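# Put the sticky-note block into the desk's storage bin

## Task

Place the block of sticky notes inside the storage bin that sits on the desk, fully within it with no part sticking out past the bin's rim. The bin must hold or carry nothing besides that block, stay upright, and remain almost entirely on the desk. The low shelf must also be standing upright at the end, and the robot must neither fall over nor finish leaning.

## Robot and tools

ROBOT. TidyBot++: a 0.54 m long, 0.50 m wide, 0.38 m tall base on four driven casters, carrying one seven-joint arm with a right five-finger hand. The shoulder sits 0.12 m ahead of the base centre, 0.68 m up. Upper arm 0.42 m, forearm 0.31 m, wrist to hand point 0.32 m; the hand point is 0.045 m in front of the palm and the straight fingers extend about 0.07 m beyond it. The arm begins folded, hand pointing down, poking up to 0.15 m past the base front. A downward-pointing hand can rise to roughly 0.93 m above the floor, only near the base.

CAMERAS. base_camera (644x364) is on the base at about x 0.23, z 0.34, looking forward and down. wrist_camera (504x504) rides on the little-finger side of the wrist and is aimed at the hand point, tilted about 30 degrees toward the thumb.

FRAMES. Base frame: metres, origin on the floor below the base centre, x forward, y left, z up. hand_pose, hand_target and the target argument all use it. The odometry frame is the base frame as it was at the scene's start; base_odometry heading is in rad, left positive, wrapped to -3.142..3.142, and counts wheel rotation, so slip shows as travel. base_tilt is in degrees, positive when leaning forward or right.

move. Optional keys: base, joints, target, speeds, min_time_s, cameras, blocking. Motions in one call start together.
- base: an object with any of translate_m (forward positive), strafe_m (left positive), each -2 to 2 m, and rotate_rad (counter-clockwise from above positive), -6.3 to 6.3 rad. These are offsets from where the base stood at the last state report, along its axes then; not poses.
- joints: an object of absolute angle targets in rad, keyed by name. joint_2_rad -2.249..2.249 (0 = upper arm vertical, positive leans forward), joint_4_rad -2.579..2.579 (elbow, 0 straight, negative bends forearm forward), joint_6_rad -2.099..2.099 (wrist, negative bends hand forward); joint_1_rad (positive is clockwise seen from above, opposite to heading), joint_3_rad, joint_5_rad, joint_7_rad turn freely and take the shorter way, so send steps under half a turn. Hand keys hand_little, hand_ring, hand_middle, hand_index, hand_thumb_bend, hand_thumb_turn range -1 (closed; thumb_turn -1 = in front of palm) to +1 (open). hand_force_limit -1..1 sets the stopping load (about 0 to 10 N, thumb 15 N); hand_speed -0.96..1 sets finger speed. These two are settings, not motions.
- target: one flat list of seven numbers [x, y, z, qw, qx, qy, qz], an absolute pose for the hand point in the base frame (metres, then unit quaternion). With target, joints may only carry hand keys.
- speeds: caps for this call: translate_m and strafe_m 0.05–0.5 m/s, rotate_rad 0.1–1.57 rad/s. When driving and strafing together, give the speed under just one key.
- min_time_s: 0.1–8 s, the shortest duration of each arm motion in the call.
- cameras: list from base_camera, wrist_camera, all; [] for none.
- blocking: true (default) waits until everything rests; false returns within about 0.5 s while motion continues.
A move with no action just reports state and images.

Other tools: wait {seconds 0–10}; stop (brakes all running motions); zoom_image {camera, region [x0, y0, x1, y1] pixels, origin top-left, each side at most 504}; show_instructions (reference pages); finished_scene {scene: current scene number}, which is final.

RESULTS. The move line reads done or the worst status. base_status, joint_status and hand_status give per-motion outcomes: done, moving, off_target (resting short, maybe still pushing), not_followed (a check withheld targets; "joint command not followed" or "pose unreachable"), contact_stop, time_out, torque_fault, limit_stop_at_motor_heat. joint_positions lists joints and the two hand settings. hand_stopped_by gives six words for little, ring, middle, index, thumb_bend, thumb_turn: moving, target, force, stalled, fault. *_load_n are fingertip loads in N (positive pushes open); a lost grip shows as loads near 0. motor_effort is percent of max torque, peak of the last action in brackets. on_its_own reports unrequested robot actions; "earlier move" shows a non-blocking move's progress; pictures names image order. ARM HIT, MOTOR HOT and OVER-TEMPERATURE FAULT are warnings. An uncommanded stop or refused call cancels the rest of that reply's move/wait/finished_scene calls.

PRACTICE. A target usually lands within 4 cm and 10 degrees; correct by adding (wanted minus read hand_pose) to the last target. To hold still, resend hand_target, not hand_pose. Loads make the arm sag. Fingers start at hand_force_limit 0 and hand_speed -0.8; for a soft grip use hand_speed -0.94 or lower and raise force only as needed. The thumb in front of the palm plus fingers wraps objects about 0.035–0.065 m thick.

AVOID. The arm never steers around furniture and keeps pushing when blocked; the base keeps shoving until timeout. Do not drive or turn while the arm is caught above about 0.6 m, swing a stretched arm sideways, or reach far out over nearby furniture from folded: the robot can tip. Avoid hard hits (torque faults pause the arm 10 s), dropping the held object from height, knocking over the bin or low shelf, pushing the bin off the desk, and long stretched holds that overheat motors.

Each tool is called as a command line: name --argument value for each argument, lists and objects as JSON in quotes; but a table of rows of numbers goes row by row, as --pt "numbers of a row", without its own name.

Reference images:

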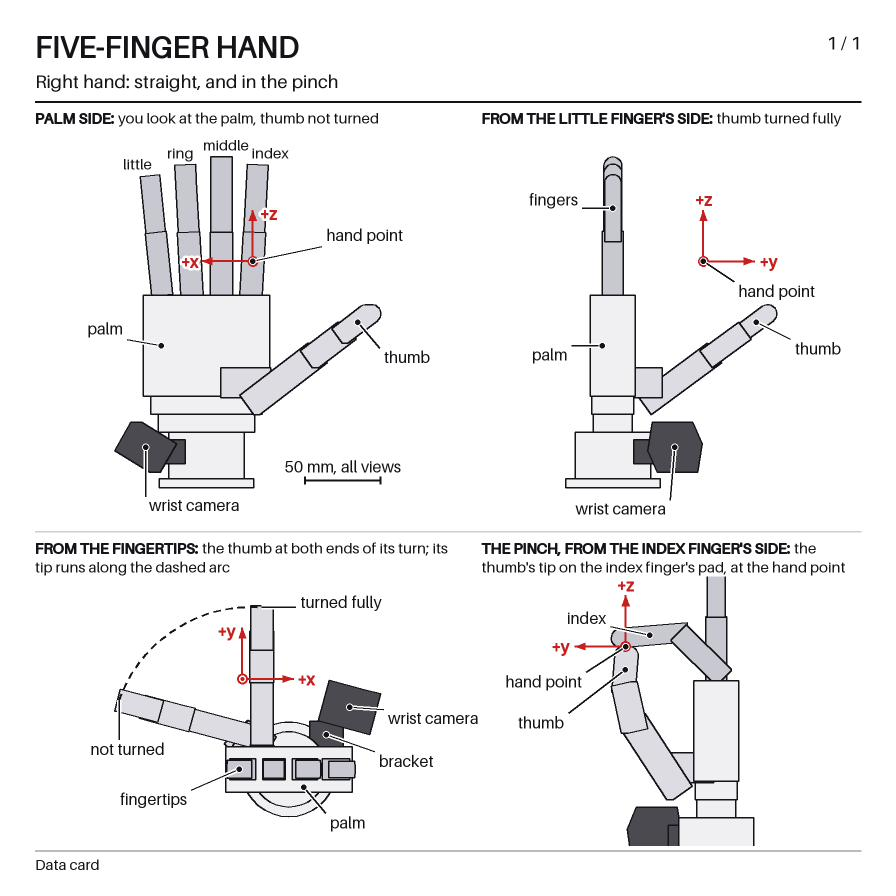

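## Session

move --cameras '["all"]'

Scene clock: 0.00 s.
Motor temperatures (°C): [32 31 27 31 35 43 42]
base_odometry: x=+0.000 y=+0.000 heading=+0.000
base_tilt: forward=-0.1 right=+0.0
base_status: not commanded
joint_positions: joint_1_rad=-0.042 joint_2_rad=-0.345 joint_3_rad=+3.165 joint_4_rad=-2.547 joint_5_rad=-0.022 joint_6_rad=-0.898 joint_7_rad=+1.604 hand_little=+1.000 hand_ring=+1.000 hand_middle=+1.000 hand_index=+1.000 hand_thumb_turn=+1.000 hand_thumb_bend=+1.000 hand_force_limit=+0.000 hand_speed=-0.800
joint_status: not commanded
hand_stopped_by: target,target,target,target,target,target
little_load_n: 0.0
ring_load_n: 0.0
middle_load_n: 0.0
index_load_n: 0.0
thumb_bend_load_n: 0.0
thumb_turn_load_n: 0.0
motor_effort: joint_1_rad=+0 joint_2_rad=-1 joint_3_rad=-1 joint_4_rad=+10 joint_5_rad=+0 joint_6_rad=-1 joint_7_rad=-1
hand_pose: x=+0.2722 y=+0.0716 z=+0.5734 quat_wxyz=(+0.021, -0.020, +1.000, +0.013) (m; base frame)
hand_target: x=+0.2716 y=+0.0716 z=+0.5730 quat_wxyz=(+0.020, -0.020, +1.000, +0.013) (m; base frame)
hand_status: not commanded
pictures: base_camera, wrist_camera

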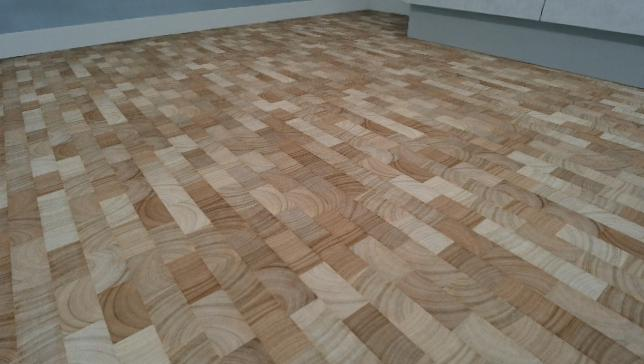

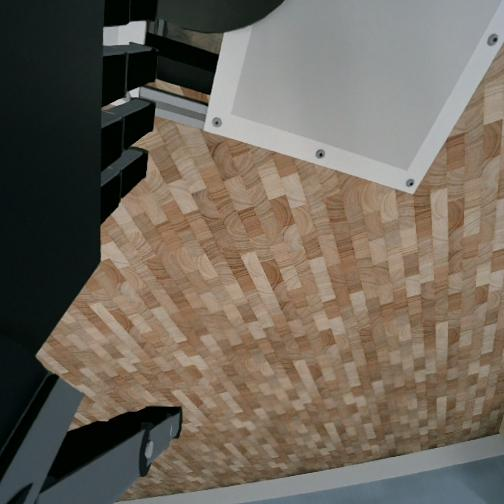

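move --joints '{"joint_1_rad":0,"joint_2_rad":-1.2,"joint_3_rad":3.142,"joint_4_rad":-2.03,"joint_5_rad":0,"joint_6_rad":-0.203,"joint_7_rad":-1.832}' --cameras '["all"]'

move --base '{"rotate_rad":-1.2}' --cameras '["all"]'

move --base '{"rotate_rad":-1.2}' --cameras '["all"]'

Scene clock: 3.90 s.
move: done
base_odometry: x=+0.000 y=+0.000 heading=+0.000
base_tilt: forward=-0.1 right=+0.0
base_status: not commanded
joint_positions: joint_1_rad=-0.028 joint_2_rad=-1.183 joint_3_rad=+3.165 joint_4_rad=-2.067 joint_5_rad=-0.022 joint_6_rad=-0.264 joint_7_rad=+4.363 hand_little=+1.000 hand_ring=+1.000 hand_middle=+1.000 hand_index=+1.000 hand_thumb_turn=+1.000 hand_thumb_bend=+1.000 hand_force_limit=+0.000 hand_speed=-0.800
joint_status: all done
hand_stopped_by: target,target,target,target,target,target
little_load_n: 0.0
ring_load_n: 0.0
middle_load_n: 0.0
index_load_n: 0.0
thumb_bend_load_n: 0.0
thumb_turn_load_n: 0.0
motor_effort: joint_1_rad=+0(2) joint_2_rad=+14(15) joint_3_rad=-1(2) joint_4_rad=+14(18) joint_5_rad=+0(1) joint_6_rad=+6(7) joint_7_rad=-1(2)
hand_pose: x=+0.2883 y=-0.0483 z=+1.1257 quat_wxyz=(+0.170, -0.533, +0.102, -0.822) (m; base frame)
hand_target: x=+0.2586 y=-0.0490 z=+1.1725 quat_wxyz=(+0.113, -0.490, +0.065, -0.862) (m; base frame)
hand_status: not commanded
pictures: base_camera, wrist_camera
camera_calibration:
wrist_camera: T_world_to_cam=[[0.059509, -0.991433, -0.116269, 0.0628988], [-0.158708, 0.105597, -0.981662, 1.14649], [0.98553, 0.0768706, -0.151065, 0.00472981], [0, 0, 0, 1]] pos_world=[0.173552, -0.059069, 1.13349]

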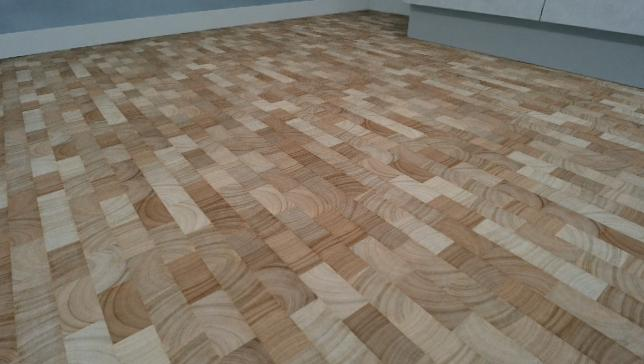

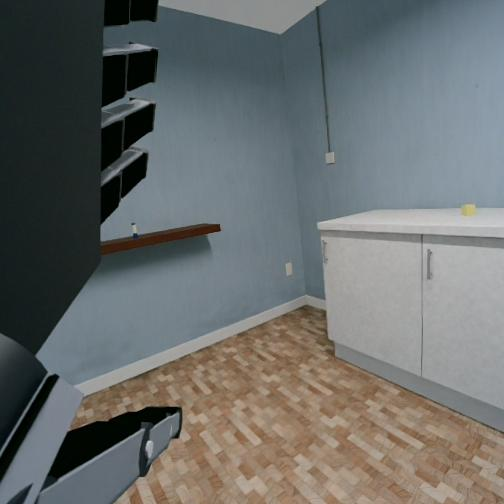

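Scene clock: 6.03 s.
move: done
base_odometry: x=+0.000 y=+0.000 heading=-1.199
base_tilt: forward=-0.1 right=+0.0
base_status: done
joint_positions: joint_1_rad=-0.022 joint_2_rad=-1.183 joint_3_rad=+3.165 joint_4_rad=-2.067 joint_5_rad=-0.022 joint_6_rad=-0.264 joint_7_rad=+4.366 hand_little=+1.000 hand_ring=+1.000 hand_middle=+1.000 hand_index=+1.000 hand_thumb_turn=+1.000 hand_thumb_bend=+1.000 hand_force_limit=+0.000 hand_speed=-0.800
joint_status: not commanded
hand_stopped_by: target,target,target,target,target,target
little_load_n: 0.0
ring_load_n: 0.0
middle_load_n: 0.0
index_load_n: 0.0
thumb_bend_load_n: 0.0
thumb_turn_load_n: 0.0
motor_effort: joint_1_rad=+1(1) joint_2_rad=+14(14) joint_3_rad=-1(2) joint_4_rad=+14(15) joint_5_rad=+0(0) joint_6_rad=+6(6) joint_7_rad=-1(2)
hand_pose: x=+0.2880 y=-0.0494 z=+1.1259 quat_wxyz=(+0.166, -0.533, +0.102, -0.823) (m; base frame)
hand_target: x=+0.2586 y=-0.0490 z=+1.1725 quat_wxyz=(+0.113, -0.490, +0.065, -0.862) (m; base frame)
hand_status: not commanded
pictures: base_camera, wrist_camera
camera_calibration:
wrist_camera: T_world_to_cam=[[0.0527776, -0.992109, -0.113726, 0.0609717], [-0.157788, 0.104169, -0.981963, 1.14674], [0.986062, 0.0697703, -0.151046, 0.00462655], [0, 0, 0, 1]] pos_world=[0.173162, -0.0592862, 1.13369]

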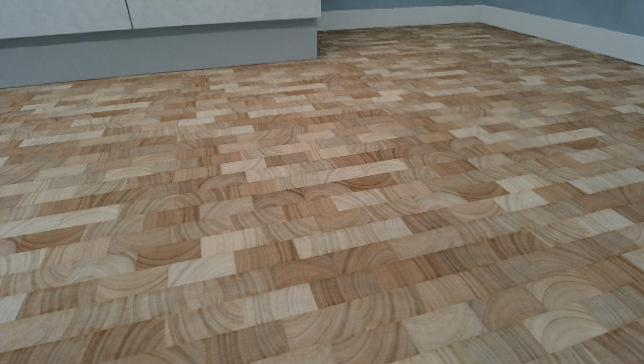

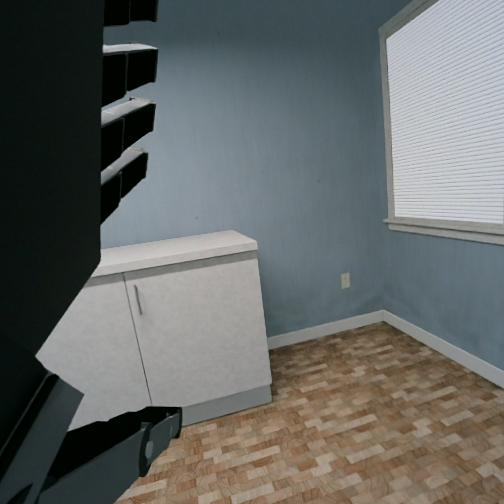

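Scene clock: 8.07 s.
move: done
base_odometry: x=+0.000 y=+0.000 heading=-2.398
base_tilt: forward=-0.1 right=+0.0
base_status: done
joint_positions: joint_1_rad=-0.020 joint_2_rad=-1.183 joint_3_rad=+3.165 joint_4_rad=-2.067 joint_5_rad=-0.022 joint_6_rad=-0.264 joint_7_rad=+4.366 hand_little=+1.000 hand_ring=+1.000 hand_middle=+1.000 hand_index=+1.000 hand_thumb_turn=+1.000 hand_thumb_bend=+1.000 hand_force_limit=+0.000 hand_speed=-0.800
joint_status: not commanded
hand_stopped_by: target,target,target,target,target,target
little_load_n: 0.0
ring_load_n: 0.0
middle_load_n: -0.5
index_load_n: -0.5
thumb_bend_load_n: 0.0
thumb_turn_load_n: 0.0
motor_effort: joint_1_rad=+0(1) joint_2_rad=+14(14) joint_3_rad=-1(1) joint_4_rad=+14(14) joint_5_rad=+0(1) joint_6_rad=+6(7) joint_7_rad=-1(2)
hand_pose: x=+0.2879 y=-0.0496 z=+1.1259 quat_wxyz=(+0.166, -0.533, +0.103, -0.823) (m; base frame)
hand_target: x=+0.2586 y=-0.0490 z=+1.1725 quat_wxyz=(+0.113, -0.490, +0.065, -0.862) (m; base frame)
hand_status: not commanded
pictures: base_camera, wrist_camera
camera_calibration:
wrist_camera: T_world_to_cam=[[0.0512916, -0.992204, -0.113581, 0.0609633], [-0.157623, 0.104262, -0.98198, 1.14673], [0.986166, 0.0682703, -0.151047, 0.00462461], [0, 0, 0, 1]] pos_world=[0.173064, -0.059388, 1.13369]

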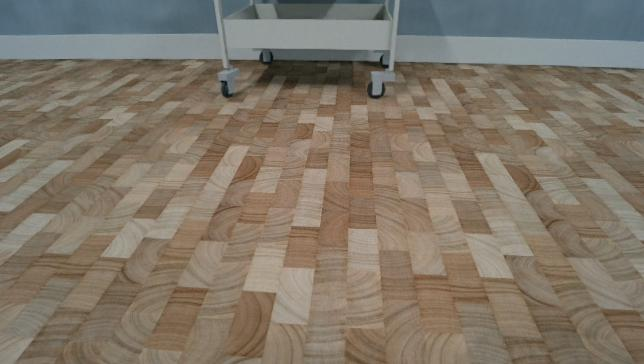

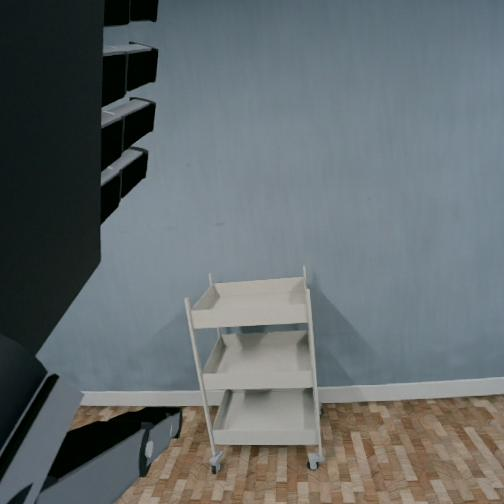

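move --base '{"rotate_rad":-1.2}' --cameras '["all"]'

move --base '{"rotate_rad":-1.2}' --cameras '["all"]'

Scene clock: 10.40 s.
move: done
base_odometry: x=+0.000 y=+0.000 heading=+2.686
base_tilt: forward=-0.1 right=+0.0
base_status: done
joint_positions: joint_1_rad=-0.020 joint_2_rad=-1.183 joint_3_rad=+3.165 joint_4_rad=-2.067 joint_5_rad=-0.022 joint_6_rad=-0.264 joint_7_rad=+4.366 hand_little=+1.000 hand_ring=+1.000 hand_middle=+1.000 hand_index=+1.000 hand_thumb_turn=+1.000 hand_thumb_bend=+1.000 hand_force_limit=+0.000 hand_speed=-0.800
joint_status: not commanded
hand_stopped_by: target,target,target,target,target,target
little_load_n: 0.0
ring_load_n: 0.0
middle_load_n: 0.0
index_load_n: 0.0
thumb_bend_load_n: 0.0
thumb_turn_load_n: 0.0
motor_effort: joint_1_rad=+0(1) joint_2_rad=+14(14) joint_3_rad=-1(1) joint_4_rad=+14(14) joint_5_rad=+0(0) joint_6_rad=+6(7) joint_7_rad=-1(2)
hand_pose: x=+0.2878 y=-0.0498 z=+1.1259 quat_wxyz=(+0.165, -0.533, +0.103, -0.823) (m; base frame)
hand_target: x=+0.2586 y=-0.0490 z=+1.1725 quat_wxyz=(+0.113, -0.490, +0.065, -0.862) (m; base frame)
hand_status: not commanded
pictures: base_camera, wrist_camera
camera_calibration:
wrist_camera: T_world_to_cam=[[0.0503751, -0.992245, -0.113631, 0.0611812], [-0.157526, 0.104458, -0.981975, 1.1467], [0.986229, 0.0673669, -0.151042, 0.00465228], [0, 0, 0, 1]] pos_world=[0.172965, -0.0593885, 1.13369]

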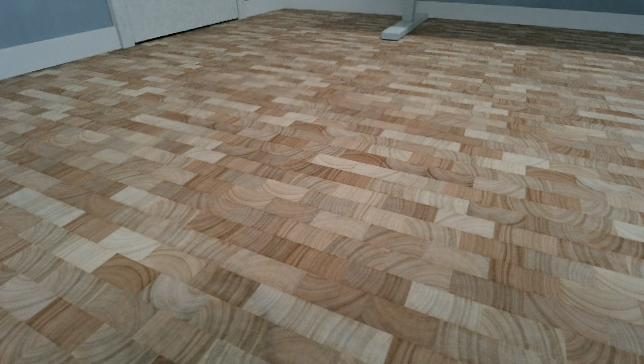

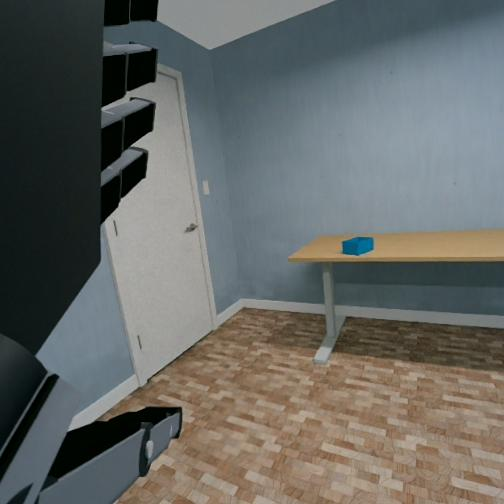

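Scene clock: 12.43 s.
move: done
base_odometry: x=+0.000 y=+0.000 heading=+1.488
base_tilt: forward=-0.1 right=+0.0
base_status: done
joint_positions: joint_1_rad=-0.019 joint_2_rad=-1.183 joint_3_rad=+3.165 joint_4_rad=-2.067 joint_5_rad=-0.022 joint_6_rad=-0.264 joint_7_rad=+4.366 hand_little=+1.000 hand_ring=+1.000 hand_middle=+1.000 hand_index=+1.000 hand_thumb_turn=+1.000 hand_thumb_bend=+1.000 hand_force_limit=+0.000 hand_speed=-0.800
joint_status: not commanded
hand_stopped_by: target,target,target,target,target,target
little_load_n: 0.0
ring_load_n: 0.0
middle_load_n: 0.0
index_load_n: 0.0
thumb_bend_load_n: 0.0
thumb_turn_load_n: 0.0
motor_effort: joint_1_rad=+1(1) joint_2_rad=+14(14) joint_3_rad=-1(1) joint_4_rad=+14(14) joint_5_rad=+0(0) joint_6_rad=+6(7) joint_7_rad=-2(2)
hand_pose: x=+0.2878 y=-0.0498 z=+1.1259 quat_wxyz=(+0.165, -0.533, +0.103, -0.823) (m; base frame)
hand_target: x=+0.2586 y=-0.0490 z=+1.1725 quat_wxyz=(+0.113, -0.490, +0.065, -0.862) (m; base frame)
hand_status: not commanded
pictures: base_camera, wrist_camera
camera_calibration:
wrist_camera: T_world_to_cam=[[0.0498983, -0.992278, -0.113551, 0.0610712], [-0.157377, 0.104461, -0.981998, 1.14671], [0.986277, 0.0668704, -0.15095, 0.0045153], [0, 0, 0, 1]] pos_world=[0.172966, -0.0594892, 1.13369]

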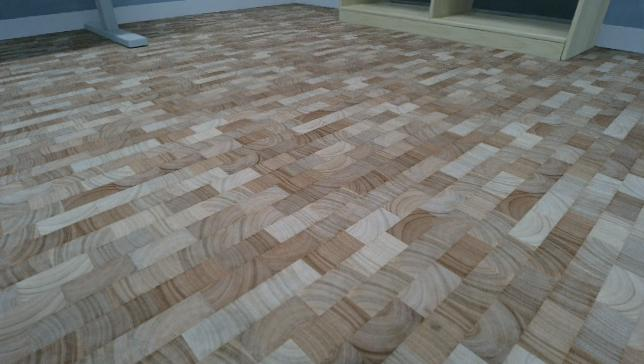

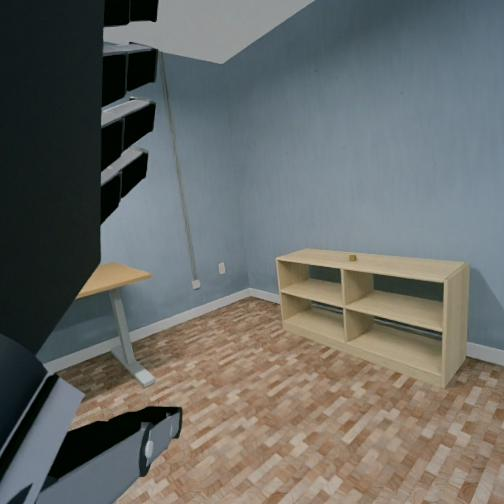

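zoom_image --camera "wrist_camera" --region '[260, 230, 480, 400]'

move --base '{"rotate_rad":-0.75}' --cameras '["all"]'

zoom_image --camera "wrist_camera" --region '[100, 200, 300, 300]'

move --base '{"rotate_rad":-0.9}' --cameras '["all"]'

zoom_image --camera "wrist_camera" --region '[300, 150, 500, 280]'

Scaled by 2.291 from the camera's 504x504 image, which has a finer 720x720 frame.

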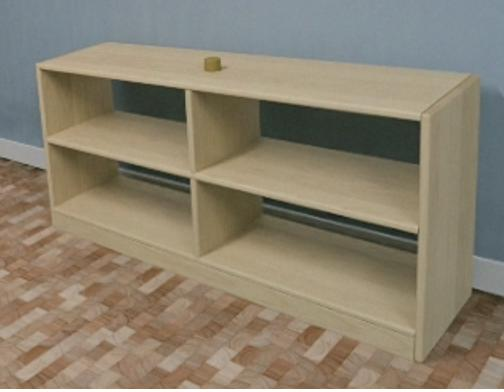

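Scene clock: 14.53 s.
move: done
base_odometry: x=+0.000 y=+0.000 heading=+0.739
base_tilt: forward=-0.1 right=+0.0
base_status: done
joint_positions: joint_1_rad=-0.019 joint_2_rad=-1.183 joint_3_rad=+3.165 joint_4_rad=-2.067 joint_5_rad=-0.022 joint_6_rad=-0.264 joint_7_rad=+4.366 hand_little=+1.000 hand_ring=+1.000 hand_middle=+1.000 hand_index=+1.000 hand_thumb_turn=+1.000 hand_thumb_bend=+1.000 hand_force_limit=+0.000 hand_speed=-0.800
joint_status: not commanded
hand_stopped_by: target,target,target,target,target,target
little_load_n: 0.0
ring_load_n: 0.0
middle_load_n: 0.0
index_load_n: 0.0
thumb_bend_load_n: 0.0
thumb_turn_load_n: 0.0
motor_effort: joint_1_rad=+0(1) joint_2_rad=+14(14) joint_3_rad=-1(1) joint_4_rad=+14(14) joint_5_rad=+0(1) joint_6_rad=+6(6) joint_7_rad=-1(2)
hand_pose: x=+0.2878 y=-0.0499 z=+1.1259 quat_wxyz=(+0.165, -0.533, +0.103, -0.823) (m; base frame)
hand_target: x=+0.2586 y=-0.0490 z=+1.1725 quat_wxyz=(+0.113, -0.490, +0.065, -0.862) (m; base frame)
hand_status: not commanded
pictures: base_camera, wrist_camera
camera_calibration:
wrist_camera: T_world_to_cam=[[0.0494049, -0.992312, -0.113469, 0.0610712], [-0.15731, 0.104458, -0.982009, 1.14681], [0.986313, 0.0663657, -0.150939, 0.00448211], [0, 0, 0, 1]] pos_world=[0.172966, -0.05949, 1.13379]

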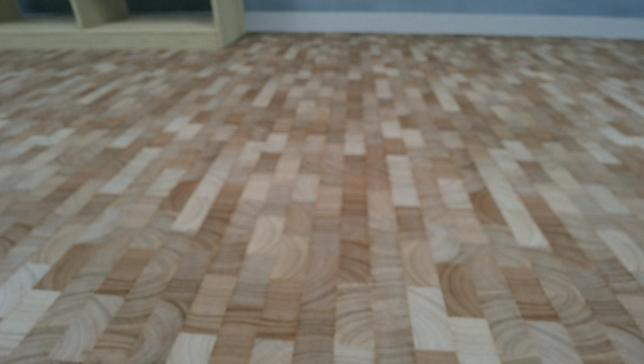

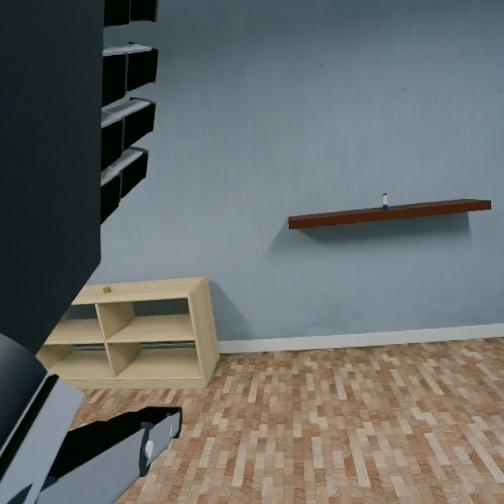

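Scaled by 2.520 from the camera's 504x504 image, which has a finer 720x720 frame.

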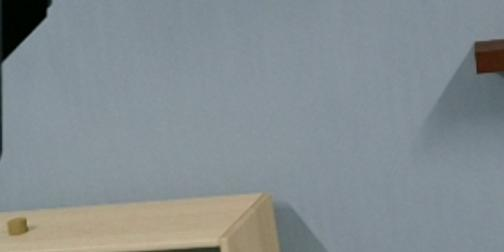

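Scene clock: 16.33 s.
move: done
base_odometry: x=+0.000 y=+0.000 heading=-0.160
base_tilt: forward=-0.1 right=+0.0
base_status: done
joint_positions: joint_1_rad=-0.018 joint_2_rad=-1.183 joint_3_rad=+3.165 joint_4_rad=-2.067 joint_5_rad=-0.022 joint_6_rad=-0.264 joint_7_rad=+4.366 hand_little=+1.000 hand_ring=+1.000 hand_middle=+1.000 hand_index=+1.000 hand_thumb_turn=+1.000 hand_thumb_bend=+1.000 hand_force_limit=+0.000 hand_speed=-0.800
joint_status: not commanded
hand_stopped_by: target,target,target,target,target,target
little_load_n: 0.0
ring_load_n: 0.0
middle_load_n: 0.0
index_load_n: 0.0
thumb_bend_load_n: 0.0
thumb_turn_load_n: 0.0
motor_effort: joint_1_rad=+0(1) joint_2_rad=+14(14) joint_3_rad=-1(1) joint_4_rad=+14(14) joint_5_rad=+0(0) joint_6_rad=+6(7) joint_7_rad=-1(2)
hand_pose: x=+0.2878 y=-0.0500 z=+1.1259 quat_wxyz=(+0.165, -0.533, +0.103, -0.824) (m; base frame)
hand_target: x=+0.2586 y=-0.0490 z=+1.1725 quat_wxyz=(+0.113, -0.490, +0.065, -0.862) (m; base frame)
hand_status: not commanded
pictures: base_camera, wrist_camera
camera_calibration:
wrist_camera: T_world_to_cam=[[0.0491933, -0.992315, -0.113535, 0.0611834], [-0.157294, 0.104558, -0.982001, 1.14681], [0.986326, 0.0661664, -0.150942, 0.00447073], [0, 0, 0, 1]] pos_world=[0.172967, -0.0594898, 1.13379]

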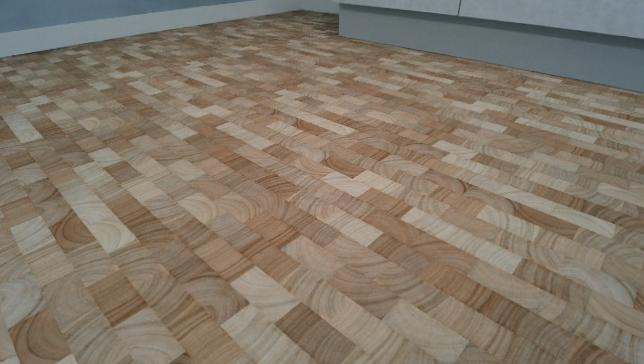

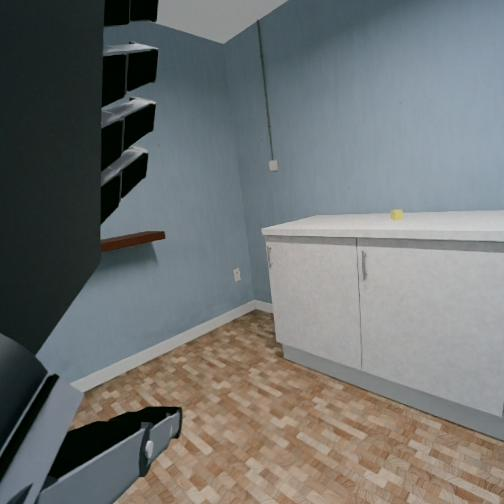

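Scaled by 2.520 from the camera's 504x504 image, which has a finer 720x720 frame.

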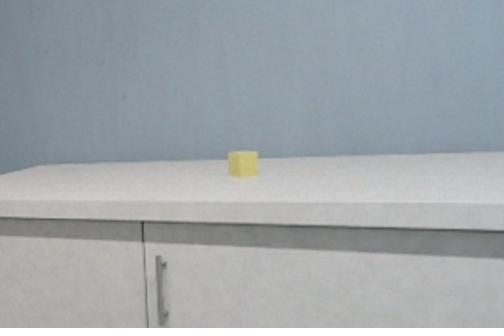

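move --base '{"rotate_rad":-0.718}'

move --base '{"translate_m":0.7,"strafe_m":0.6}' --joints '{"joint_6_rad":-0.35}' --cameras '["all"]'

Scene clock: 19.37 s.
move: done
base_odometry: x=+0.000 y=+0.000 heading=-0.877
base_tilt: forward=-0.1 right=+0.0
base_status: done
joint_positions: joint_1_rad=-0.018 joint_2_rad=-1.183 joint_3_rad=+3.165 joint_4_rad=-2.067 joint_5_rad=-0.022 joint_6_rad=-0.264 joint_7_rad=+4.366 hand_little=+1.000 hand_ring=+1.000 hand_middle=+1.000 hand_index=+1.000 hand_thumb_turn=+1.000 hand_thumb_bend=+1.000 hand_force_limit=+0.000 hand_speed=-0.800
joint_status: not commanded
hand_stopped_by: target,target,target,target,target,target
little_load_n: 0.0
ring_load_n: 0.0
middle_load_n: 0.0
index_load_n: 0.0
thumb_bend_load_n: 0.0
thumb_turn_load_n: 0.0
motor_effort: joint_1_rad=+0(1) joint_2_rad=+14(14) joint_3_rad=-1(1) joint_4_rad=+14(14) joint_5_rad=+0(1) joint_6_rad=+6(6) joint_7_rad=-1(2)
hand_pose: x=+0.2878 y=-0.0500 z=+1.1259 quat_wxyz=(+0.165, -0.533, +0.103, -0.824) (m; base frame)
hand_target: x=+0.2586 y=-0.0490 z=+1.1725 quat_wxyz=(+0.113, -0.490, +0.065, -0.862) (m; base frame)
hand_status: not commanded
pictures: none

Scene clock: 22.60 s.
move: done
base_odometry: x=+0.909 y=-0.155 heading=-0.878
base_tilt: forward=-0.1 right=+0.0
base_status: done
joint_positions: joint_1_rad=-0.018 joint_2_rad=-1.184 joint_3_rad=+3.164 joint_4_rad=-2.063 joint_5_rad=-0.022 joint_6_rad=-0.348 joint_7_rad=+4.366 hand_little=+1.000 hand_ring=+1.000 hand_middle=+1.000 hand_index=+1.000 hand_thumb_turn=+1.000 hand_thumb_bend=+1.000 hand_force_limit=+0.000 hand_speed=-0.800
joint_status: all done
hand_stopped_by: target,target,target,target,target,target
little_load_n: 0.0
ring_load_n: 0.0
middle_load_n: 0.0
index_load_n: 0.0
thumb_bend_load_n: 0.0
thumb_turn_load_n: 0.0
motor_effort: joint_1_rad=+1(2) joint_2_rad=+13(16) joint_3_rad=-1(2) joint_4_rad=+14(15) joint_5_rad=+0(1) joint_6_rad=+6(8) joint_7_rad=+0(2)
hand_pose: x=+0.2923 y=-0.0485 z=+1.1018 quat_wxyz=(+0.161, -0.565, +0.108, -0.802) (m; base frame)
hand_target: x=+0.2739 y=-0.0490 z=+1.1272 quat_wxyz=(+0.108, -0.552, +0.073, -0.824) (m; base frame)
hand_status: not commanded
pictures: base_camera, wrist_camera
camera_calibration:
wrist_camera: T_world_to_cam=[[0.0431893, -0.992493, -0.114418, 0.0623208], [-0.234457, 0.101258, -0.966839, 1.1293], [0.971167, 0.0685832, -0.228324, 0.0860737], [0, 0, 0, 1]] pos_world=[0.178489, -0.0584013, 1.11864]

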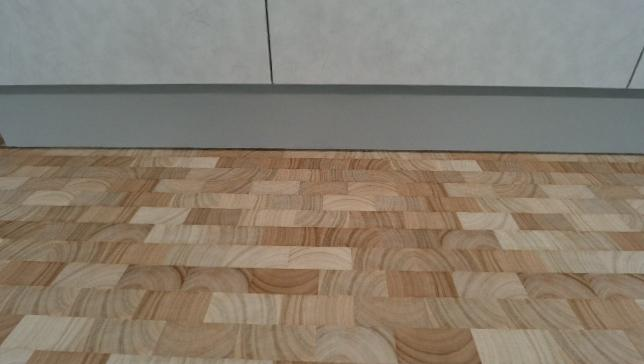

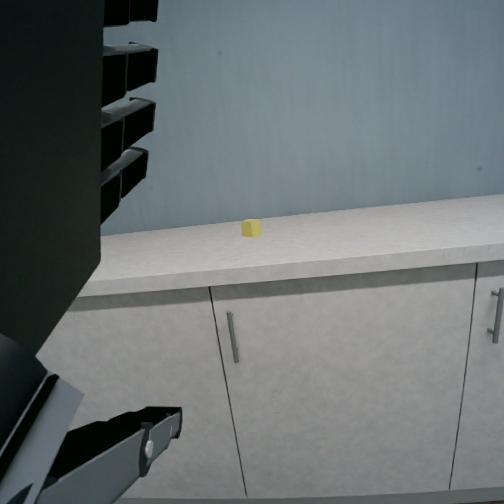

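zoom_image --camera "wrist_camera" --region '[200, 190, 300, 270]'

Scaled by 5.040 from the camera's 504x504 image, which has a finer 720x720 frame.

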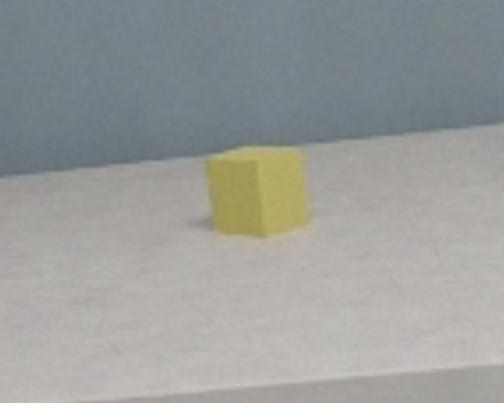

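move --base '{"translate_m":0.38}' --joints '{"joint_6_rad":-0.65,"joint_7_rad":-1.62}' --cameras '["all"]'

zoom_image --camera "wrist_camera" --region '[200, 180, 360, 340]'

Scene clock: 28.53 s.
move: done
base_odometry: x=+1.152 y=-0.447 heading=-0.877
base_tilt: forward=-0.1 right=+0.0
base_status: done
joint_positions: joint_1_rad=-0.018 joint_2_rad=-1.187 joint_3_rad=+3.164 joint_4_rad=-2.055 joint_5_rad=-0.022 joint_6_rad=-0.610 joint_7_rad=+4.589 hand_little=+1.000 hand_ring=+1.000 hand_middle=+1.000 hand_index=+1.000 hand_thumb_turn=+1.000 hand_thumb_bend=+1.000 hand_force_limit=+0.000 hand_speed=-0.800
joint_status: all done
hand_stopped_by: target,target,target,target,target,target
little_load_n: 0.0
ring_load_n: 0.0
middle_load_n: 0.0
index_load_n: 0.0
thumb_bend_load_n: 0.0
thumb_turn_load_n: 0.0
motor_effort: joint_1_rad=+0(1) joint_2_rad=+14(16) joint_3_rad=-1(1) joint_4_rad=+14(16) joint_5_rad=+0(1) joint_6_rad=+7(9) joint_7_rad=-1(2)
hand_pose: x=+0.2943 y=-0.0555 z=+1.0326 quat_wxyz=(+0.067, -0.672, +0.048, -0.736) (m; base frame)
hand_target: x=+0.2826 y=-0.0574 z=+1.0420 quat_wxyz=(+0.018, -0.674, +0.017, -0.738) (m; base frame)
hand_status: not commanded
pictures: base_camera, wrist_camera
camera_calibration:
wrist_camera: T_world_to_cam=[[0.00321387, -0.994544, 0.104265, -0.166671], [-0.46475, -0.093806, -0.880459, 1.03135], [0.885436, -0.0456273, -0.462516, 0.329491], [0, 0, 0, 1]] pos_world=[0.188114, -0.0539809, 1.07784]

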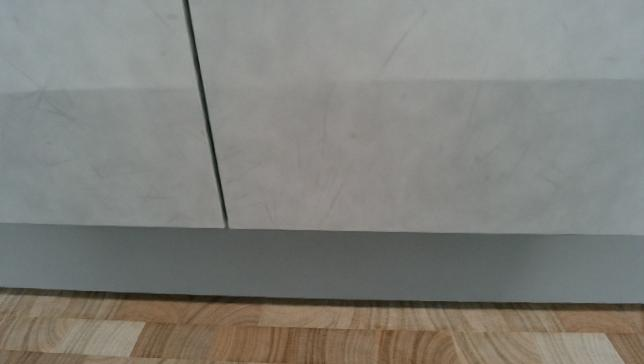

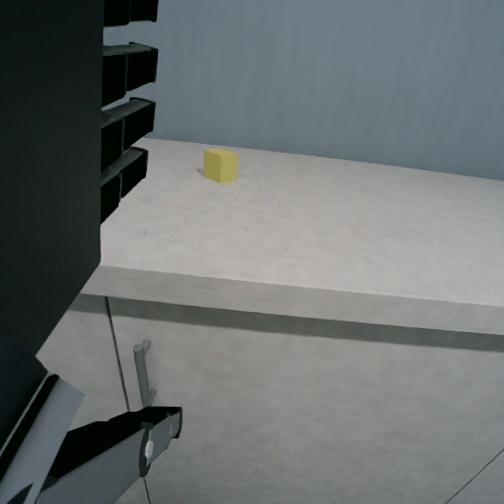

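Scaled by 3.150 from the camera's 504x504 image, which has a finer 720x720 frame.

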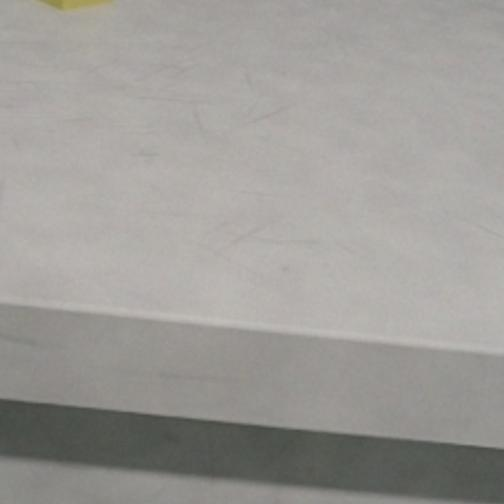

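zoom_image --camera "wrist_camera" --region '[180, 130, 260, 200]'

Scaled by 6.300 from the camera's 504x504 image, which has a finer 720x720 frame.

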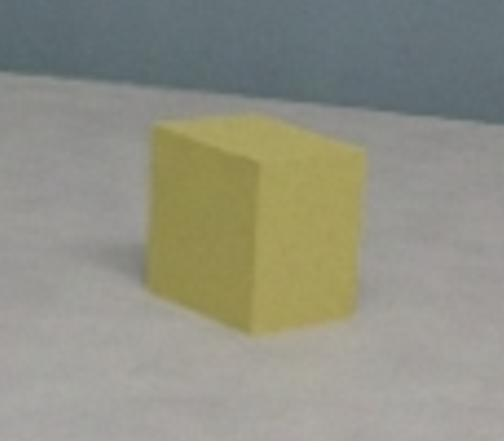

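move --base '{"translate_m":0.14,"strafe_m":0.57}' --joints '{"hand_speed":-0.2,"hand_thumb_turn":-1,"joint_1_rad":0.756,"joint_2_rad":0.2,"joint_3_rad":3.142,"joint_4_rad":-1.1,"joint_5_rad":0,"joint_6_rad":-0.62,"joint_7_rad":-1.571}' --min_time_s 4 --cameras '["all"]'

Scene clock: 37.90 s.
move: done
base_odometry: x=+1.680 y=-0.190 heading=-0.878
base_tilt: forward=-0.1 right=+0.0
base_status: done
joint_positions: joint_1_rad=+0.732 joint_2_rad=+0.178 joint_3_rad=+3.159 joint_4_rad=-1.147 joint_5_rad=-0.022 joint_6_rad=-0.610 joint_7_rad=+4.627 hand_little=+1.000 hand_ring=+1.000 hand_middle=+1.000 hand_index=+1.000 hand_thumb_turn=-1.000 hand_thumb_bend=+1.000 hand_force_limit=+0.000 hand_speed=-0.200
joint_status: all done
hand_stopped_by: target,target,target,target,target,target
little_load_n: 0.0
ring_load_n: 0.0
middle_load_n: 0.0
index_load_n: 0.0
thumb_bend_load_n: 0.0
thumb_turn_load_n: 0.0
motor_effort: joint_1_rad=+0(3) joint_2_rad=-23(26) joint_3_rad=-1(3) joint_4_rad=+16(17) joint_5_rad=-1(1) joint_6_rad=+6(8) joint_7_rad=-1(2)
hand_pose: x=+0.5742 y=-0.4916 z=+1.0230 quat_wxyz=(-0.176, -0.752, +0.336, -0.539) (m; base frame)
hand_target: x=+0.5722 y=-0.5085 z=+1.0391 quat_wxyz=(-0.212, -0.761, +0.303, -0.533) (m; base frame)
hand_status: not commanded
pictures: base_camera, wrist_camera
camera_calibration:
wrist_camera: T_world_to_cam=[[-0.625295, -0.765237, 0.153034, -0.176623], [-0.684516, 0.443655, -0.578454, 1.19348], [0.37476, -0.466458, -0.801232, 0.49022], [0, 0, 0, 1]] pos_world=[0.5228, -0.435985, 1.11018]

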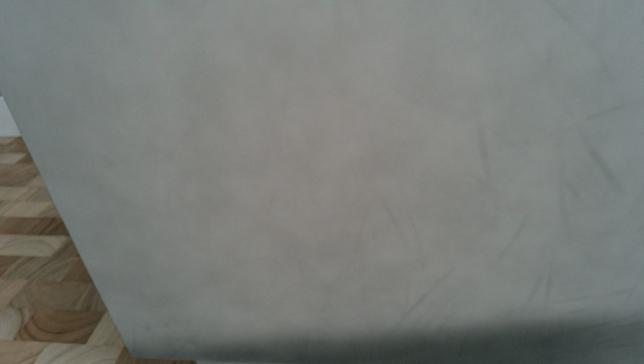

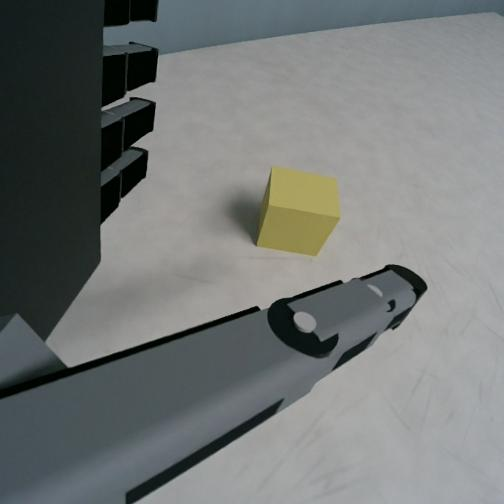

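move --joints '{"joint_1_rad":0.826,"joint_2_rad":0.465,"joint_3_rad":3.125,"joint_4_rad":-0.92,"joint_5_rad":0.0,"joint_6_rad":-0.52,"joint_7_rad":-1.487}' --min_time_s 3 --cameras '["wrist_camera"]'

Scene clock: 43.70 s.
move: done
base_odometry: x=+1.680 y=-0.190 heading=-0.878
base_tilt: forward=-0.1 right=+0.0
base_status: not commanded
joint_positions: joint_1_rad=+0.798 joint_2_rad=+0.423 joint_3_rad=+3.155 joint_4_rad=-0.966 joint_5_rad=-0.022 joint_6_rad=-0.580 joint_7_rad=+4.711 hand_little=+1.000 hand_ring=+1.000 hand_middle=+1.000 hand_index=+1.000 hand_thumb_turn=-1.000 hand_thumb_bend=+1.000 hand_force_limit=+0.000 hand_speed=-0.200
joint_status: all done
hand_stopped_by: target,target,target,target,target,target
little_load_n: 0.0
ring_load_n: 0.0
middle_load_n: 0.0
index_load_n: 0.0
thumb_bend_load_n: 0.0
thumb_turn_load_n: 0.5
motor_effort: joint_1_rad=+1(2) joint_2_rad=-30(30) joint_3_rad=-1(3) joint_4_rad=+16(18) joint_5_rad=+0(1) joint_6_rad=+6(7) joint_7_rad=-1(2)
hand_pose: x=+0.6097 y=-0.5921 z=+0.9682 quat_wxyz=(-0.210, -0.764, +0.331, -0.512) (m; base frame)
hand_target: x=+0.6193 y=-0.6189 z=+0.9857 quat_wxyz=(-0.248, -0.761, +0.292, -0.524) (m; base frame)
hand_status: not commanded
pictures: wrist_camera
camera_calibration:
wrist_camera: T_world_to_cam=[[-0.633463, -0.739197, 0.228721, -0.275894], [-0.714903, 0.446024, -0.538494, 1.21199], [0.296038, -0.504629, -0.810994, 0.421034], [0, 0, 0, 1]] pos_world=[0.567043, -0.53205, 1.05721]

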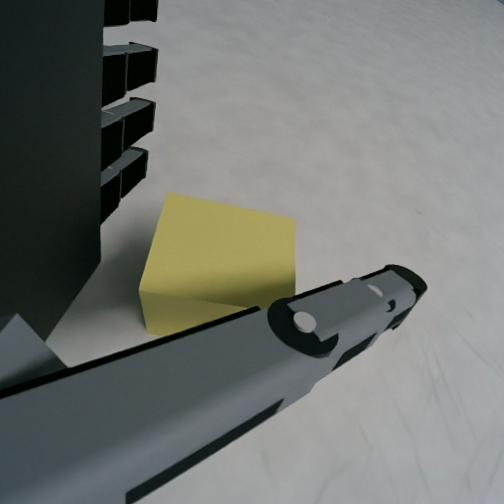

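move --joints '{"joint_1_rad":0.845,"joint_2_rad":0.39,"joint_3_rad":3.125,"joint_4_rad":-1.163,"joint_5_rad":0.0,"joint_6_rad":-0.22,"joint_7_rad":-1.78}' --min_time_s 2.5 --cameras '["wrist_camera"]'

Scene clock: 50.47 s.
move: done
base_odometry: x=+1.680 y=-0.190 heading=-0.878
base_tilt: forward=-0.1 right=+0.0
base_status: not commanded
joint_positions: joint_1_rad=+0.817 joint_2_rad=+0.412 joint_3_rad=+3.155 joint_4_rad=-1.124 joint_5_rad=-0.022 joint_6_rad=-0.282 joint_7_rad=+4.589 hand_little=+1.000 hand_ring=+1.000 hand_middle=+1.000 hand_index=+1.000 hand_thumb_turn=-1.000 hand_thumb_bend=+1.000 hand_force_limit=+0.000 hand_speed=-0.200
joint_status: all done
hand_stopped_by: target,target,target,target,target,target
little_load_n: 0.5
ring_load_n: 0.0
middle_load_n: 0.0
index_load_n: 0.0
thumb_bend_load_n: 0.0
thumb_turn_load_n: 0.5
motor_effort: joint_1_rad=+0(2) joint_2_rad=-30(31) joint_3_rad=-1(3) joint_4_rad=+17(18) joint_5_rad=+0(1) joint_6_rad=+6(7) joint_7_rad=+0(2)
hand_pose: x=+0.6126 y=-0.6135 z=+0.9614 quat_wxyz=(-0.206, -0.699, +0.366, -0.579) (m; base frame)
hand_target: x=+0.6073 y=-0.6119 z=+0.9699 quat_wxyz=(-0.191, -0.672, +0.386, -0.603) (m; base frame)
hand_status: not commanded
pictures: wrist_camera
camera_calibration:
wrist_camera: T_world_to_cam=[[-0.712001, -0.691212, 0.123617, -0.109644], [-0.572307, 0.469248, -0.67251, 1.27567], [0.40684, -0.549575, -0.729691, 0.230267], [0, 0, 0, 1]] pos_world=[0.558324, -0.547842, 1.03948]

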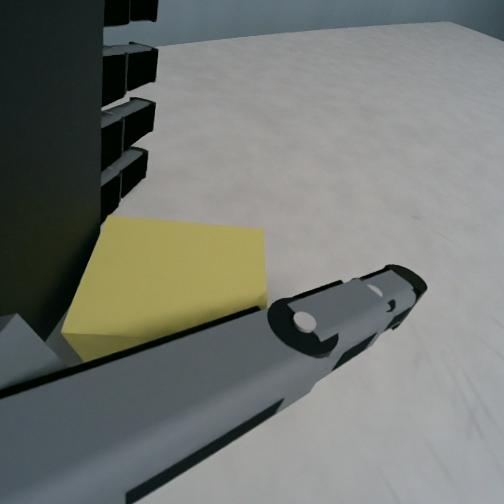

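move --joints '{"joint_1_rad":0.845,"joint_2_rad":0.34,"joint_3_rad":3.125,"joint_4_rad":-1.25,"joint_5_rad":0.0,"joint_6_rad":-0.18,"joint_7_rad":-1.92}' --min_time_s 2.5 --cameras '["wrist_camera"]'

Scene clock: 53.67 s.
move: done
base_odometry: x=+1.680 y=-0.190 heading=-0.878
base_tilt: forward=-0.1 right=+0.0
base_status: not commanded
joint_positions: joint_1_rad=+0.817 joint_2_rad=+0.362 joint_3_rad=+3.155 joint_4_rad=-1.210 joint_5_rad=-0.022 joint_6_rad=-0.242 joint_7_rad=+4.449 hand_little=+1.000 hand_ring=+1.000 hand_middle=+1.000 hand_index=+1.000 hand_thumb_turn=-1.000 hand_thumb_bend=+1.000 hand_force_limit=+0.000 hand_speed=-0.200
joint_status: all done
hand_stopped_by: target,target,target,target,target,target
little_load_n: 0.0
ring_load_n: 0.0
middle_load_n: 0.0
index_load_n: 0.0
thumb_bend_load_n: 0.0
thumb_turn_load_n: 0.5
motor_effort: joint_1_rad=+1(2) joint_2_rad=-28(31) joint_3_rad=-1(2) joint_4_rad=+17(19) joint_5_rad=+0(1) joint_6_rad=+6(7) joint_7_rad=-1(2)
hand_pose: x=+0.6026 y=-0.5946 z=+0.9522 quat_wxyz=(-0.165, -0.670, +0.414, -0.593) (m; base frame)
hand_target: x=+0.5984 y=-0.5919 z=+0.9600 quat_wxyz=(-0.149, -0.642, +0.432, -0.616) (m; base frame)
hand_status: not commanded
pictures: wrist_camera
camera_calibration:
wrist_camera: T_world_to_cam=[[-0.741732, -0.670578, -0.0125952, 0.0572953], [-0.484441, 0.548643, -0.681402, 1.2576], [0.463843, -0.499316, -0.731801, 0.235403], [0, 0, 0, 1]] pos_world=[0.542538, -0.534009, 1.02992]

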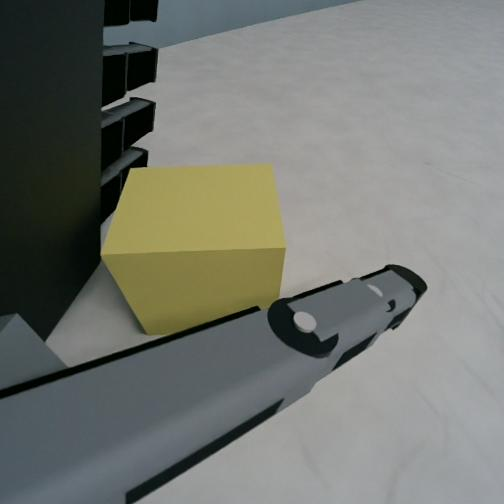

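move --joints '{"joint_1_rad":0.835,"joint_2_rad":0.32,"joint_3_rad":3.125,"joint_4_rad":-1.278,"joint_5_rad":0.0,"joint_6_rad":-0.17,"joint_7_rad":-1.92}' --cameras '["wrist_camera"]'

move --joints '{"hand_speed":-0.8,"hand_force_limit":-0.4,"hand_index":0.0,"hand_middle":0.0,"hand_ring":0.3,"hand_little":0.3}' --cameras '["wrist_camera"]'

Scene clock: 55.63 s.
move: done
base_odometry: x=+1.680 y=-0.190 heading=-0.878
base_tilt: forward=-0.1 right=+0.0
base_status: not commanded
joint_positions: joint_1_rad=+0.817 joint_2_rad=+0.340 joint_3_rad=+3.155 joint_4_rad=-1.243 joint_5_rad=-0.022 joint_6_rad=-0.230 joint_7_rad=+4.448 hand_little=+1.000 hand_ring=+1.000 hand_middle=+1.000 hand_index=+1.000 hand_thumb_turn=-1.000 hand_thumb_bend=+1.000 hand_force_limit=+0.000 hand_speed=-0.200
joint_status: all done
hand_stopped_by: target,target,target,target,target,target
little_load_n: 0.0
ring_load_n: 0.0
middle_load_n: 0.0
index_load_n: 0.0
thumb_bend_load_n: 0.0
thumb_turn_load_n: 0.0
motor_effort: joint_1_rad=+0(1) joint_2_rad=-28(30) joint_3_rad=-1(2) joint_4_rad=+17(18) joint_5_rad=+0(1) joint_6_rad=+6(7) joint_7_rad=-1(2)
hand_pose: x=+0.5965 y=-0.5883 z=+0.9521 quat_wxyz=(-0.165, -0.670, +0.414, -0.594) (m; base frame)
hand_target: x=+0.5991 y=-0.5813 z=+0.9608 quat_wxyz=(-0.146, -0.644, +0.428, -0.617) (m; base frame)
hand_status: not commanded
pictures: wrist_camera
camera_calibration:
wrist_camera: T_world_to_cam=[[-0.742039, -0.670226, -0.0132529, 0.0580259], [-0.483621, 0.548921, -0.68176, 1.25119], [0.464208, -0.499483, -0.731456, 0.240663], [0, 0, 0, 1]] pos_world=[0.536443, -0.527708, 1.02982]

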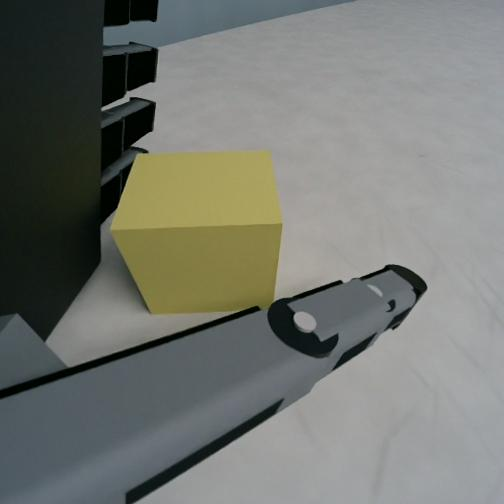

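Scene clock: 57.93 s.
move: done
base_odometry: x=+1.680 y=-0.190 heading=-0.878
base_tilt: forward=-0.1 right=+0.0
base_status: not commanded
joint_positions: joint_1_rad=+0.817 joint_2_rad=+0.340 joint_3_rad=+3.153 joint_4_rad=-1.243 joint_5_rad=-0.022 joint_6_rad=-0.230 joint_7_rad=+4.448 hand_little=+0.300 hand_ring=+0.300 hand_middle=+0.000 hand_index=+0.000 hand_thumb_turn=-1.000 hand_thumb_bend=+1.000 hand_force_limit=-0.400 hand_speed=-0.800
joint_status: all done
hand_stopped_by: target,target,target,target,target,target
little_load_n: 0.0
ring_load_n: 0.0
middle_load_n: 0.0
index_load_n: 0.0
thumb_bend_load_n: 0.5
thumb_turn_load_n: 0.5
motor_effort: joint_1_rad=+1(1) joint_2_rad=-28(28) joint_3_rad=-1(1) joint_4_rad=+17(17) joint_5_rad=+0(0) joint_6_rad=+6(7) joint_7_rad=-1(2)
hand_pose: x=+0.5971 y=-0.5879 z=+0.9521 quat_wxyz=(-0.165, -0.670, +0.414, -0.594) (m; base frame)
hand_target: x=+0.5991 y=-0.5813 z=+0.9608 quat_wxyz=(-0.146, -0.644, +0.428, -0.617) (m; base frame)
hand_status: not commanded
pictures: wrist_camera
camera_calibration:
wrist_camera: T_world_to_cam=[[-0.741345, -0.67098, -0.0139451, 0.058534], [-0.483828, 0.548736, -0.681762, 1.25118], [0.465101, -0.498674, -0.731441, 0.24061], [0, 0, 0, 1]] pos_world=[0.536843, -0.527307, 1.02982]

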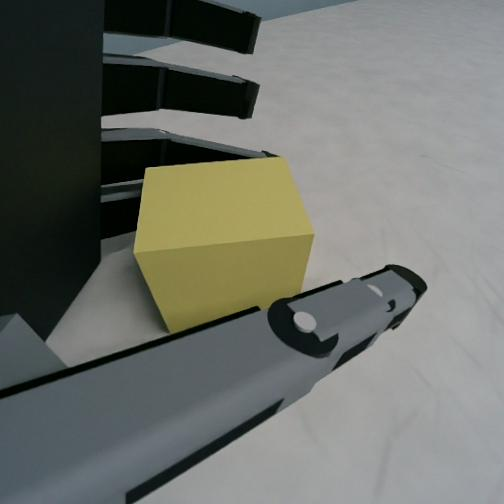

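move --joints '{"hand_speed":-0.8,"hand_force_limit":-0.5,"hand_thumb_bend":-0.3}' --cameras '["wrist_camera"]'

Scene clock: 63.77 s.
move: off_target
base_odometry: x=+1.680 y=-0.190 heading=-0.878
base_tilt: forward=-0.1 right=+0.0
base_status: not commanded
joint_positions: joint_1_rad=+0.817 joint_2_rad=+0.340 joint_3_rad=+3.153 joint_4_rad=-1.243 joint_5_rad=-0.022 joint_6_rad=-0.230 joint_7_rad=+4.448 hand_little=+0.300 hand_ring=+0.300 hand_middle=+0.000 hand_index=+0.000 hand_thumb_turn=-1.000 hand_thumb_bend=+0.575 hand_force_limit=-0.500 hand_speed=-0.800
joint_status: hand_thumb_bend off_target (ended at +0.575, target -0.300); the others done
hand_stopped_by: target,target,target,target,force,target
little_load_n: 0.0
ring_load_n: 0.0
middle_load_n: 0.0
index_load_n: 4.0
thumb_bend_load_n: 4.0
thumb_turn_load_n: -1.0
motor_effort: joint_1_rad=+0(1) joint_2_rad=-28(28) joint_3_rad=-1(1) joint_4_rad=+17(17) joint_5_rad=+0(1) joint_6_rad=+7(7) joint_7_rad=+0(2)
hand_pose: x=+0.5972 y=-0.5878 z=+0.9523 quat_wxyz=(-0.165, -0.670, +0.414, -0.594) (m; base frame)
hand_target: x=+0.5991 y=-0.5813 z=+0.9608 quat_wxyz=(-0.146, -0.644, +0.428, -0.617) (m; base frame)
hand_status: not commanded
pictures: wrist_camera
camera_calibration:
wrist_camera: T_world_to_cam=[[-0.741305, -0.671022, -0.0140312, 0.0586494], [-0.483491, 0.548398, -0.682273, 1.25143], [0.465515, -0.498988, -0.730963, 0.239922], [0, 0, 0, 1]] pos_world=[0.536845, -0.527209, 1.03002]

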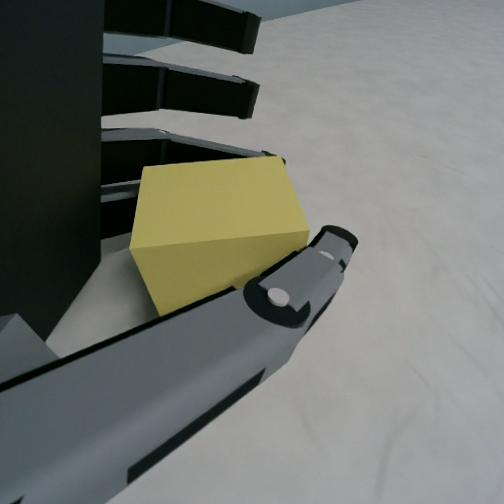

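move --joints '{"hand_speed":-0.85,"hand_force_limit":0.0,"hand_thumb_bend":-0.5,"hand_index":-0.5,"hand_middle":-0.5}' --cameras '["wrist_camera"]'

Scene clock: 65.50 s.
move: off_target
base_odometry: x=+1.680 y=-0.190 heading=-0.878
base_tilt: forward=-0.1 right=+0.0
base_status: not commanded
joint_positions: joint_1_rad=+0.817 joint_2_rad=+0.340 joint_3_rad=+3.153 joint_4_rad=-1.243 joint_5_rad=-0.022 joint_6_rad=-0.230 joint_7_rad=+4.447 hand_little=+0.300 hand_ring=+0.300 hand_middle=-0.081 hand_index=-0.011 hand_thumb_turn=-1.000 hand_thumb_bend=+0.567 hand_force_limit=+0.000 hand_speed=-0.850
joint_status: hand_middle off_target (ended at -0.081, target -0.500); hand_index off_target (ended at -0.011, target -0.500); hand_thumb_bend off_target (ended at +0.567, target -0.500); the others done
hand_stopped_by: target,target,force,force,force,target
little_load_n: 0.0
ring_load_n: 0.0
middle_load_n: 6.5
index_load_n: 5.0
thumb_bend_load_n: 10.0
thumb_turn_load_n: 0.5
motor_effort: joint_1_rad=+0(1) joint_2_rad=-28(29) joint_3_rad=-1(1) joint_4_rad=+17(18) joint_5_rad=+0(0) joint_6_rad=+7(7) joint_7_rad=-1(2)
hand_pose: x=+0.5972 y=-0.5878 z=+0.9523 quat_wxyz=(-0.165, -0.670, +0.414, -0.594) (m; base frame)
hand_target: x=+0.5991 y=-0.5813 z=+0.9608 quat_wxyz=(-0.146, -0.644, +0.428, -0.617) (m; base frame)
hand_status: not commanded
pictures: wrist_camera
camera_calibration:
wrist_camera: T_world_to_cam=[[-0.741346, -0.670969, -0.0143743, 0.0590527], [-0.483342, 0.548653, -0.682173, 1.25132], [0.465604, -0.498779, -0.731049, 0.240002], [0, 0, 0, 1]] pos_world=[0.536846, -0.527208, 1.02992]

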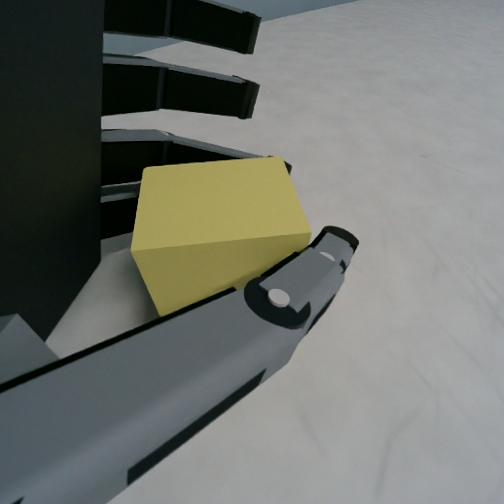

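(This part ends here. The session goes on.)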